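# Insert the peg fully into the boxed block's hole

## Task

Push the peg completely into the hole of the block that sits on the floor of the open box.

## Robot and tools

Robot: two six-joint arms, left_arm and right_arm, each with a two-finger gripper. Each arm sits on its own mounting plate, and both plates hang from one metal frame behind them. A "too close" warning treats a plate and its half of the frame as part of that arm.

Frames: the scene frame has its origin at table-top height, midway between the nominal arm bases, with +z up and +x out over the table; left_arm is on the +y side (these names do not match image sides). Calibrated bases in the scene frame: left_arm at (+0.014, +0.181, +0.187) m, quat_wxyz (+0.999, -0.036, +0.003, -0.023); right_arm at (-0.043, -0.183, +0.187) m, quat_wxyz (+0.999, +0.036, +0.002, -0.015). Hand positions, orientations, velocities and wrist camera poses are reported in that arm's own base frame; fixed cameras and the table use the scene frame. Reported hand poses can be off by a few cm, worse at long reach. end_effector_position is the point between the finger pads, about 1 cm short of the tips; fingers point along gripper +z and close along its y axis.

A row: always 14 plain numbers, even if one arm stays put: left_arm waist, shoulder, elbow, wrist pitch, wrist yaw, wrist roll, opening, then the same seven for right_arm. Joint numbers are absolute target angles in radians (the same scale as the Joint positions line), not offsets. Stated ranges per arm: waist -2.618 to 3.054, shoulder 0.000 to 3.142, elbow 0.000 to 3.142, wrist pitch -1.571 to 1.571, wrist yaw -1.571 to 1.571, wrist roll -2.094 to 2.094; true ends may differ by up to 0.059 rad. A target more than 0.059 rad beyond a stated end (and beyond the current angle) gets the call refused; targets past the real end are clipped, reported as "joint sent to its limit". Opening is an absolute command from -1 (closed) to +1 (fully open). To keep a gripper unchanged resend its current command; 0 is a real command (half open).

Tools:
- execute_actions(actions, cameras): actions is a list of up to 15 actions; each action is a list of up to 15 rows, one row per 1/30 s step; a short action repeats its final row to fill 15 steps (0.5 s). An empty list just reports state. Each joint target is kept within a lead of its measured angle (0.339 rad for waist/shoulder/elbow, 2.2 for the wrist joints), and targets that would move the hand over 200 mm are scaled back, so large changes need several actions.
- move(target, speed, blend, opening_speed, blocking, cameras): target is one 14-number row or a list of up to 15 rows, all absolute joint angles; all joints of both arms travel in sync, so hands follow curves and nothing avoids obstacles. speed is rad/s for the joint with farthest to go (0.01 to 12.57, default 0.5), one value or one per target. blend (rad) rounds corners of a list. opening_speed (0.2 or more, per second on the -1..+1 scale) ramps the grippers. The whole list must fit 10 s; paths take at least 0.5 s. blocking=false returns after about 0.5 s while the move continues; a new move takes over from the running one. The result adds a "move:" line: done, off_target (resting more than 0.035 rad off), moving, held, fault, and limits=held if steps were withheld. Neither done nor off_target tells you about contact.
- wait(seconds 0 to 10, cameras): lets time pass holding the last command.
- stop(cameras): brakes a running move.
- zoom_image(camera, region [x0,y0,x1,y1] pixels, max 504x504): closer view of the latest image from cam_head_left, cam_head_right, cam_left_wrist or cam_right_wrist (each 672x504).
- read_manual(section): licence text only.
- finished_scene(scene 1 or 2): ends the scene; the peg must stay inserted without the robot.

Result lines: Joint positions and Joint velocities give one block per arm in joint order, ending with the finger gap in metres (0.093 fully open) and its rate; "within noise" means the arm is still. Joint targets shows what the joints are being driven to now; resend it to hold still. Tool commands gives current gripper commands. grip_measured is the gripper motor on the -1..+1 scale: pads meet near -0.94, and each mm of object width adds about 0.0208; it may read up to 0.02 high. To grip a rigid flat object firmly, command at least 0.24 below its width reading; keep sending that value to hold and send a clearly higher one to release. Joint torques are total drive output including arm weight, with per-unit offsets; joints 1 to 3 wrap at ±28 N m. "joint command not followed" means the clearance check altered some targets. Calls with actions also list joint angles at selected steps.

Cautions: avoid dropping the peg, releasing it while moving, slamming, hard hits or strong pushes, and anything leaving the table. Never let the arms collide or one gripper close on the other's fingers. Faster moves and targets deeper past contact push harder. Holding loads or straining toward unreachable poses heats motors: MOTOR HOT appears at 75 °C, a fault folds the arm at 90 °C, and it goes limp at 100 °C. Friction and weight can leave joints short of targets, and tiny turns may not occur. Loose objects may be nudged occasionally. Time spent thinking also passes in the scene.

Each tool is called after "Call:" by a JSON object that holds its "name" and its "arguments", one argument or row to a line.

## Session

Call:
{"name": "move", "arguments": {
  "target": [-0.028,1.547,0.422,0.695,-0.086,-0.054,1, -0.2,1.496,1.166,-0.745,0,0,1],
  "speed": 1.5,
  "cameras": ["cam_right_wrist","cam_head_left"]
}}

Scene clock: 2.10 s.
left_arm: end_effector_position=(+0.3837, +0.0075, +0.0615) grip_measured=+1.000 end_effector_quat_wxyz=(+0.519, -0.034, +0.854, +0.022) | right_arm: end_effector_position=(+0.3508, -0.0701, +0.1298) grip_measured=+1.000 end_effector_quat_wxyz=(+0.229, +0.101, +0.968, -0.026)
Joint positions: left_arm=[-0.021 1.575 0.392 0.701 -0.091 -0.046 0.093] | right_arm=[-0.193 1.489 1.129 -0.745 0.01 0.012 0.093]
Joint velocities: within noise
Joint torques (N m): left_arm=[-0.66 -6.38 7.56 2.05 0.05 -0.14] | right_arm=[-0.09 -5.41 11.79 1.05 -0.1 -0.11]
Heat: left arm: 29 °C; right arm: 31 °C.
Joint targets: left_arm=[-0.028 1.547 0.422 0.695 -0.086 -0.054] | right_arm=[-0.200 1.496 1.166 -0.745 0.000 0.000]
move: off_target (right_arm); right_arm: the elbow is farthest, 0.037 rad from its target
Images, in order (width x height): cam_head_left 672x504, cam_right_wrist 672x504.

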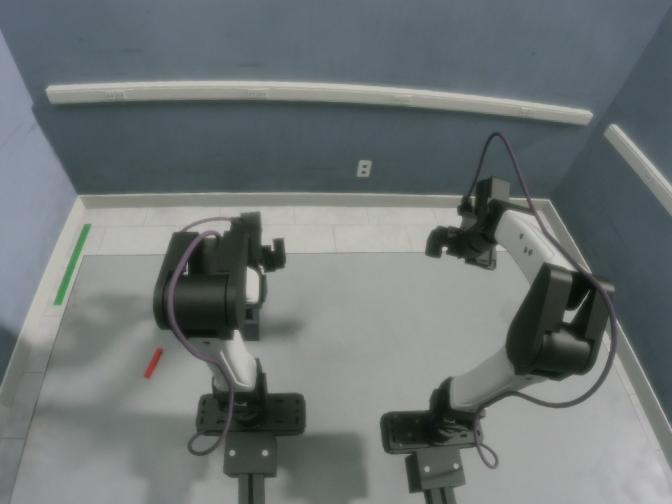

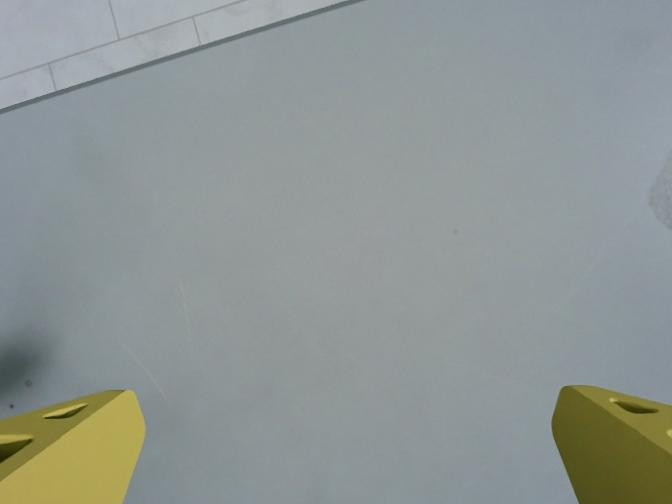

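Call:
{"name": "move", "arguments": {
  "target": [0.5,1.496,1.166,-0.745,0,0,1, -0.2,1.496,1.166,-0.745,0,0,1],
  "speed": 1.5,
  "cameras": ["cam_left_wrist","cam_head_left"]
}}

Scene clock: 7.47 s.
left_arm: end_effector_position=(+0.3173, +0.1728, +0.1218) grip_measured=+1.000 end_effector_quat_wxyz=(+0.214, -0.244, +0.944, +0.057) | right_arm: end_effector_position=(+0.3506, -0.0700, +0.1296) grip_measured=+1.000 end_effector_quat_wxyz=(+0.229, +0.100, +0.968, -0.025)
Joint positions: left_arm=[0.495 1.523 1.137 -0.739 -0.007 -0.01 0.093] | right_arm=[-0.193 1.489 1.129 -0.746 0.01 0.012 0.093]
Joint velocities: within noise
Joint torques (N m): left_arm=[0.36 -7.41 8.94 1.1 0.11 0.04] | right_arm=[-0.08 -5.31 11.71 1.05 -0.07 -0.09]
Heat: left arm: 30 °C; right arm: 32 °C.
Joint targets: left_arm=[0.500 1.496 1.166 -0.745 0.000 0.000] | right_arm=[-0.200 1.496 1.166 -0.745 0.000 0.000]
move: off_target (right_arm); right_arm: the elbow is farthest, 0.037 rad from its target
Images, in order (width x height): cam_head_left 672x504, cam_left_wrist 672x504.

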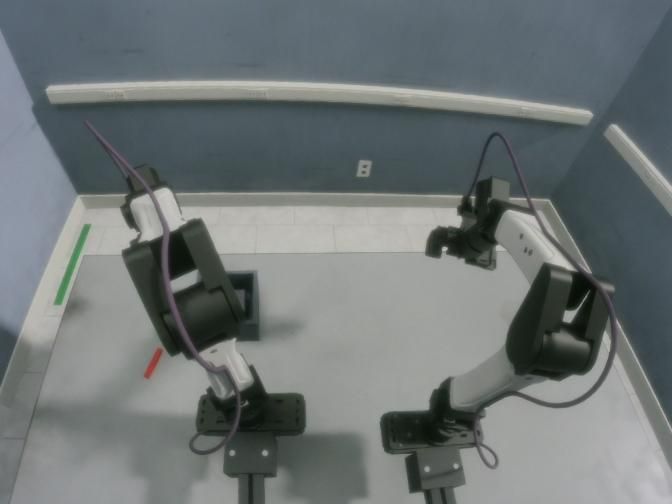

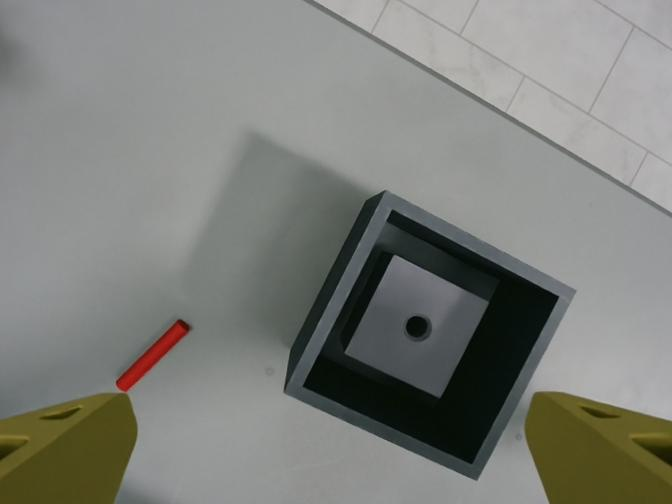

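Call:
{"name": "move", "arguments": {
  "target": [0.756,2.378,1.466,-0.880,-0.465,0.960,0.2, -0.2,1.496,1.166,-0.745,0,0,1],
  "speed": 1.2,
  "cameras": ["cam_left_wrist"]
}}

Scene clock: 26.30 s.
left_arm: end_effector_position=(+0.2076, +0.2970, -0.0801) grip_measured=+0.202 end_effector_quat_wxyz=(-0.241, +0.120, +0.961, +0.067) | right_arm: end_effector_position=(+0.3506, -0.0700, +0.1296) grip_measured=+1.000 end_effector_quat_wxyz=(+0.229, +0.100, +0.968, -0.025)
Joint positions: left_arm=[0.754 2.366 1.444 -0.872 -0.457 0.95 0.055] | right_arm=[-0.193 1.489 1.129 -0.746 0.01 0.012 0.093]
Joint velocities: within noise
Joint torques (N m): left_arm=[-0.05 -8.05 5.67 -0.44 -0.34 0.04] | right_arm=[-0.09 -5.3 11.77 1.02 -0.07 -0.1]
Heat: left arm: 33 °C; right arm: 36 °C.
Joint targets: left_arm=[0.756 2.378 1.466 -0.880 -0.465 0.960] | right_arm=[-0.200 1.496 1.166 -0.745 0.000 0.000]
move: off_target (right_arm); right_arm: the elbow is farthest, 0.037 rad from its target
Images, in order (width x height): cam_left_wrist 672x504.

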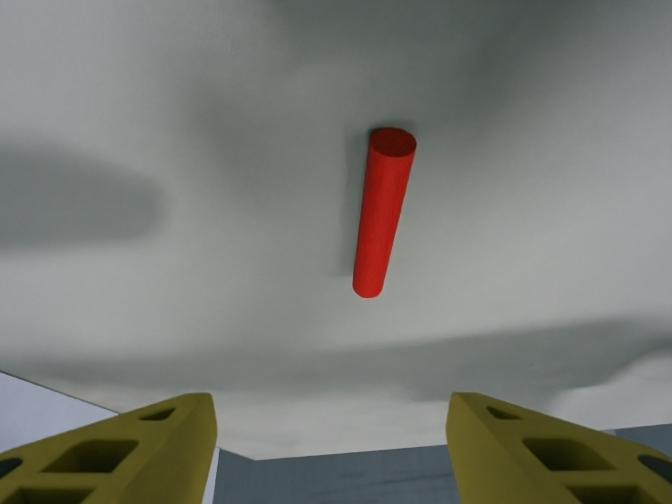

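Call:
{"name": "move", "arguments": {
  "target": [0.724,2.527,1.344,-0.587,-0.487,1.043,0.2, -0.2,1.496,1.166,-0.745,0,0,1],
  "speed": 0.4,
  "cameras": ["cam_left_wrist"]
}}

Scene clock: 44.40 s.
left_arm: end_effector_position=(+0.2041, +0.2873, -0.1508) grip_measured=+0.202 end_effector_quat_wxyz=(-0.241, +0.168, +0.953, +0.079) | right_arm: end_effector_position=(+0.3506, -0.0700, +0.1296) grip_measured=+1.000 end_effector_quat_wxyz=(+0.229, +0.100, +0.968, -0.025)
Joint positions: left_arm=[0.731 2.51 1.349 -0.599 -0.479 1.034 0.055] | right_arm=[-0.193 1.489 1.129 -0.746 0.01 0.012 0.093]
Joint velocities: within noise
Joint torques (N m): left_arm=[-0.73 -7.49 2.4 -0.18 -0.39 0.04] | right_arm=[-0.13 -5.34 11.74 1.01 -0.08 -0.1]
Heat: left arm: 34 °C; right arm: 38 °C.
Joint targets: left_arm=[0.724 2.527 1.344 -0.587 -0.487 1.043] | right_arm=[-0.200 1.496 1.166 -0.745 0.000 0.000]
move: off_target (right_arm); right_arm: the elbow is farthest, 0.037 rad from its target
Images, in order (width x height): cam_left_wrist 672x504.

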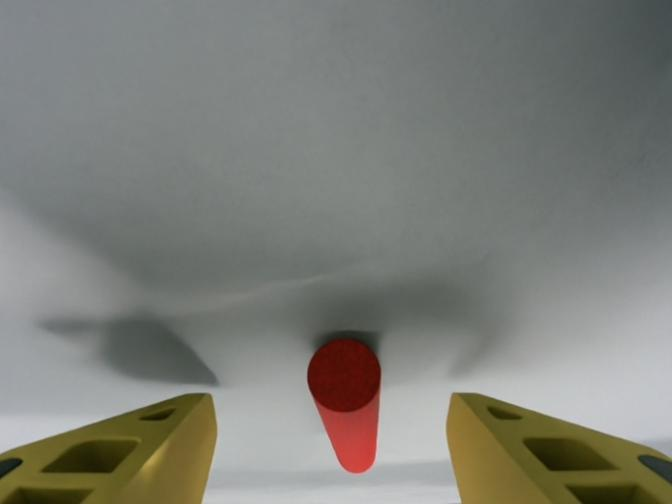

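Call:
{"name": "move", "arguments": {
  "target": [
    [0.724,2.527,1.344,-0.587,-0.487,1.043,-0.95, -0.2,1.496,1.166,-0.745,0,0,1],
    [0.724,2.378,1.430,-0.83,-0.465,1.0,-0.95, -0.2,1.496,1.166,-0.745,0,0,1],
    [0.5,1.6,0.75,0.0,-0.2,0.4,-0.95, -0.2,1.496,1.166,-0.745,0,0,1],
    [0.273,1.865,0.218,1.105,-0.079,0.053,-0.95, -0.2,1.496,1.166,-0.745,0,0,1]
  ],
  "speed": [1.0,0.6,1.2,1.0],
  "blend": [0,0.05,0.1,0],
  "opening_speed": 2.0,
  "cameras": ["cam_left_wrist"]
}}

Scene clock: 72.20 s.
left_arm: end_effector_position=(+0.3293, +0.1095, -0.0049) grip_measured=-0.882 end_effector_quat_wxyz=(+0.480, -0.116, +0.862, +0.120) | right_arm: end_effector_position=(+0.3506, -0.0700, +0.1296) grip_measured=+1.000 end_effector_quat_wxyz=(+0.229, +0.100, +0.968, -0.025)
Joint positions: left_arm=[0.28 1.851 0.224 1.089 -0.084 0.061 0.003] | right_arm=[-0.193 1.489 1.129 -0.746 0.01 0.012 0.093]
Joint velocities: within noise
Joint torques (N m): left_arm=[-0.59 -3.15 1.92 2.27 0.06 -0.12] | right_arm=[-0.08 -5.35 11.78 1.01 -0.09 -0.09]
Heat: left arm: 36 °C; right arm: 40 °C.
Joint targets: left_arm=[0.273 1.865 0.218 1.105 -0.079 0.053] | right_arm=[-0.200 1.496 1.166 -0.745 0.000 0.000]
move: off_target (right_arm); right_arm: the elbow is farthest, 0.037 rad from its target
Images, in order (width x height): cam_left_wrist 672x504.

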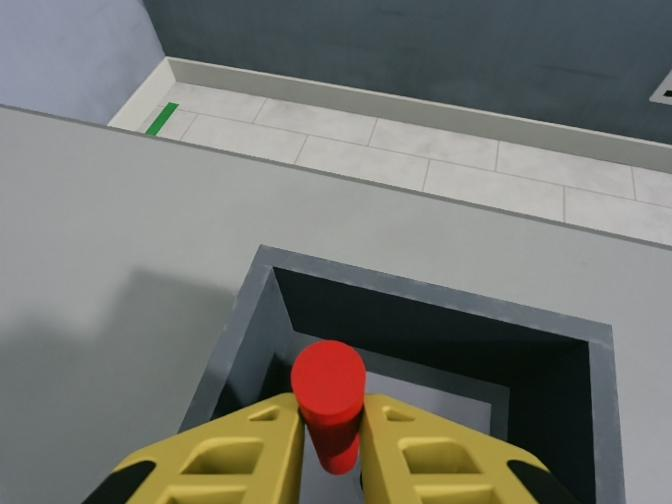

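Call:
{"name": "zoom_image", "arguments": {
  "camera": "cam_left_wrist",
  "region": [300, 404, 440, 504]
}}

Scaled by 3.600.

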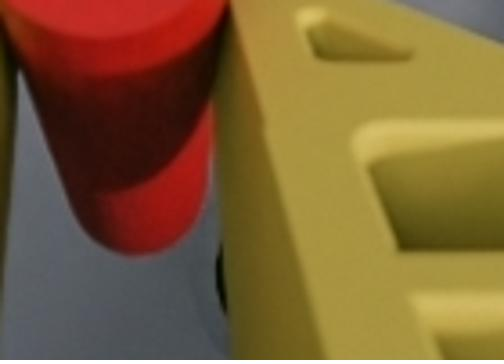

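Call:
{"name": "move", "arguments": {
  "target": [0.227,2.019,0.200,1.270,-0.079,0.055,-0.95, -0.2,1.496,1.166,-0.745,0,0,1],
  "speed": 0.5,
  "cameras": ["cam_left_wrist"]
}}

Call:
{"name": "zoom_image", "arguments": {
  "camera": "cam_left_wrist",
  "region": [280, 404, 420, 504]
}}

Scene clock: 81.47 s.
left_arm: end_effector_position=(+0.3283, +0.0928, -0.0247) grip_measured=-0.882 end_effector_quat_wxyz=(+0.479, -0.096, +0.866, +0.108) | right_arm: end_effector_position=(+0.3506, -0.0699, +0.1296) grip_measured=+1.000 end_effector_quat_wxyz=(+0.229, +0.100, +0.968, -0.025)
Joint positions: left_arm=[0.234 2.005 0.206 1.253 -0.084 0.061 0.003] | right_arm=[-0.193 1.489 1.129 -0.746 0.009 0.012 0.093]
Joint velocities: within noise
Joint torques (N m): left_arm=[-0.65 -3.4 0.95 2.23 0.04 -0.13] | right_arm=[-0.08 -5.37 11.66 1.05 -0.08 -0.09]
Heat: left arm: 35 °C; right arm: 41 °C.
Joint targets: left_arm=[0.227 2.019 0.200 1.270 -0.079 0.055] | right_arm=[-0.200 1.496 1.166 -0.745 0.000 0.000]
move: off_target (right_arm); right_arm: the elbow is farthest, 0.037 rad from its target
Images, in order (width x height): cam_left_wrist 672x504.

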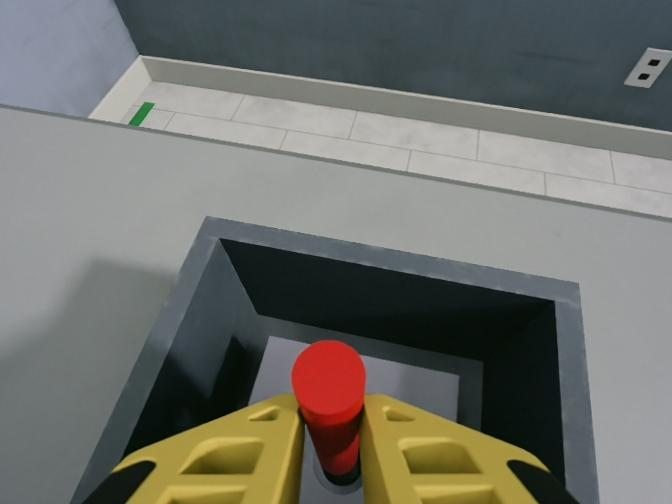

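Scaled by 3.600.

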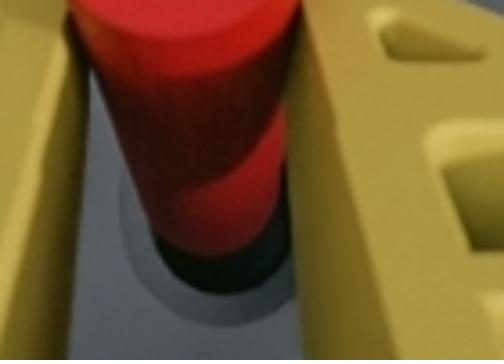

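Call:
{"name": "move", "arguments": {
  "target": [
    [0.232,2.109,0.245,1.308,-0.079,0.055,-0.95, -0.2,1.496,1.166,-0.745,0,0,1],
    [0.235,2.012,0.342,0.935,-0.079,0.055,-0.95, -0.2,1.496,1.166,-0.745,0,0,1]
  ],
  "speed": [0.2,0.35],
  "cameras": ["cam_left_wrist"]
}}

Scene clock: 92.27 s.
left_arm: end_effector_position=(+0.3354, +0.0945, -0.0616) grip_measured=-0.882 end_effector_quat_wxyz=(+0.401, -0.096, +0.906, +0.098) | right_arm: end_effector_position=(+0.3506, -0.0699, +0.1296) grip_measured=+1.000 end_effector_quat_wxyz=(+0.229, +0.100, +0.968, -0.025)
Joint positions: left_arm=[0.234 2.038 0.338 0.977 -0.084 0.061 0.003] | right_arm=[-0.193 1.489 1.129 -0.746 0.009 0.012 0.093]
Joint velocities: within noise
Joint torques (N m): left_arm=[-0.05 -7.27 2.24 1.4 0.05 -0.11] | right_arm=[-0.05 -5.37 11.49 1.03 -0.09 -0.09]
Heat: left arm: 34 °C; right arm: 41 °C.
Joint targets: left_arm=[0.235 2.012 0.342 0.935 -0.079 0.055] | right_arm=[-0.200 1.496 1.166 -0.745 0.000 0.000]
move: off_target (left_arm, right_arm); left_arm: the wrist pitch is farthest, 0.042 rad from its target; right_arm: the elbow is farthest, 0.037 rad from its target
Images, in order (width x height): cam_left_wrist 672x504.

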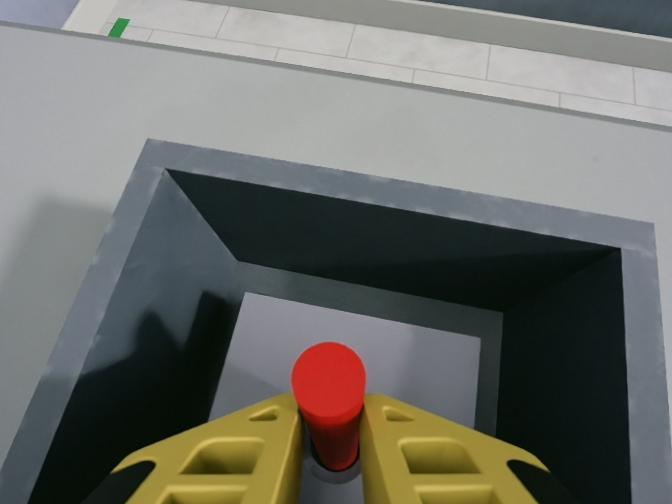

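Call:
{"name": "move", "arguments": {
  "target": [
    [0.237,1.995,0.450,0.635,-0.079,0.055,-0.85, -0.2,1.496,1.166,-0.745,0,0,1],
    [0.237,1.995,0.450,0.635,-0.079,0.055,-0.35, -0.2,1.496,1.166,-0.745,0,0,1]
  ],
  "speed": 0.4,
  "opening_speed": 0.35,
  "cameras": ["cam_left_wrist"]
}}

Scene clock: 98.37 s.
left_arm: end_effector_position=(+0.3283, +0.0926, -0.0810) grip_measured=-0.352 end_effector_quat_wxyz=(+0.314, -0.095, +0.941, +0.086) | right_arm: end_effector_position=(+0.3506, -0.0699, +0.1296) grip_measured=+1.000 end_effector_quat_wxyz=(+0.229, +0.100, +0.968, -0.025)
Joint positions: left_arm=[0.234 1.995 0.441 0.641 -0.082 0.061 0.028] | right_arm=[-0.193 1.489 1.129 -0.746 0.009 0.012 0.093]
Joint velocities: within noise
Joint torques (N m): left_arm=[0.1 -5.3 3.29 1.51 0.02 -0.12] | right_arm=[-0.2 -5.31 11.64 1.03 -0.07 -0.08]
Heat: left arm: 34 °C; right arm: 42 °C.
Joint targets: left_arm=[0.237 1.995 0.450 0.635 -0.079 0.055] | right_arm=[-0.200 1.496 1.166 -0.745 0.000 0.000]
move: off_target (right_arm); target 2's new numbers were sent with left_arm's wrist pitch 0.085 rad from that target; right_arm: the elbow is farthest, 0.037 rad from its target
Images, in order (width x height): cam_left_wrist 672x504.

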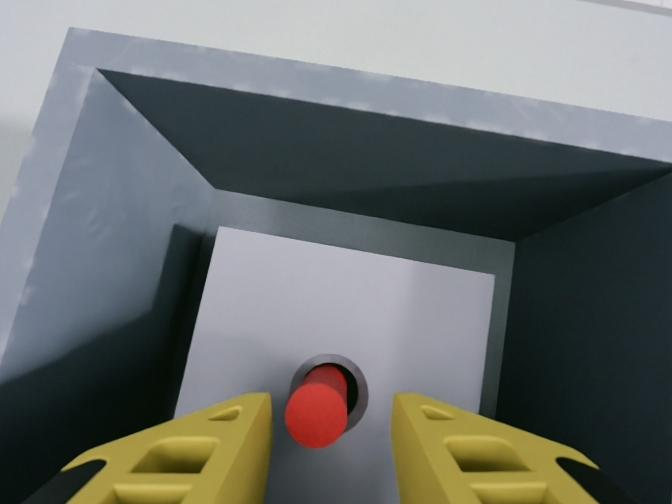

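Call:
{"name": "move", "arguments": {
  "target": [0.237,1.80,0.46,0.44,-0.079,0.055,-0.35, -0.2,1.496,1.166,-0.745,0,0,1],
  "speed": 0.5,
  "cameras": ["cam_left_wrist"]
}}

Scene clock: 102.30 s.
left_arm: end_effector_position=(+0.3216, +0.0910, -0.0557) grip_measured=-0.352 end_effector_quat_wxyz=(+0.302, -0.095, +0.945, +0.084) | right_arm: end_effector_position=(+0.3506, -0.0699, +0.1296) grip_measured=+1.000 end_effector_quat_wxyz=(+0.229, +0.100, +0.968, -0.025)
Joint positions: left_arm=[0.234 1.826 0.441 0.446 -0.082 0.061 0.028] | right_arm=[-0.193 1.489 1.129 -0.746 0.009 0.012 0.093]
Joint velocities: within noise
Joint torques (N m): left_arm=[0.14 -6.94 5.01 1.46 0.02 -0.12] | right_arm=[-0.08 -5.27 11.69 1.05 -0.07 -0.07]
Heat: left arm: 34 °C; right arm: 42 °C.
Joint targets: left_arm=[0.237 1.800 0.460 0.440 -0.079 0.055] | right_arm=[-0.200 1.496 1.166 -0.745 0.000 0.000]
move: off_target (right_arm); right_arm: the elbow is farthest, 0.037 rad from its target
Images, in order (width x height): cam_left_wrist 672x504.

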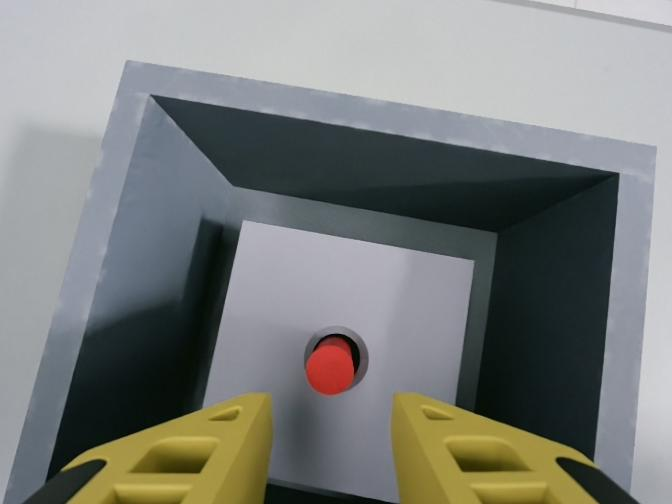

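Call:
{"name": "finished_scene", "arguments": {
  "scene": 2
}}

The scene is finished: the task was done.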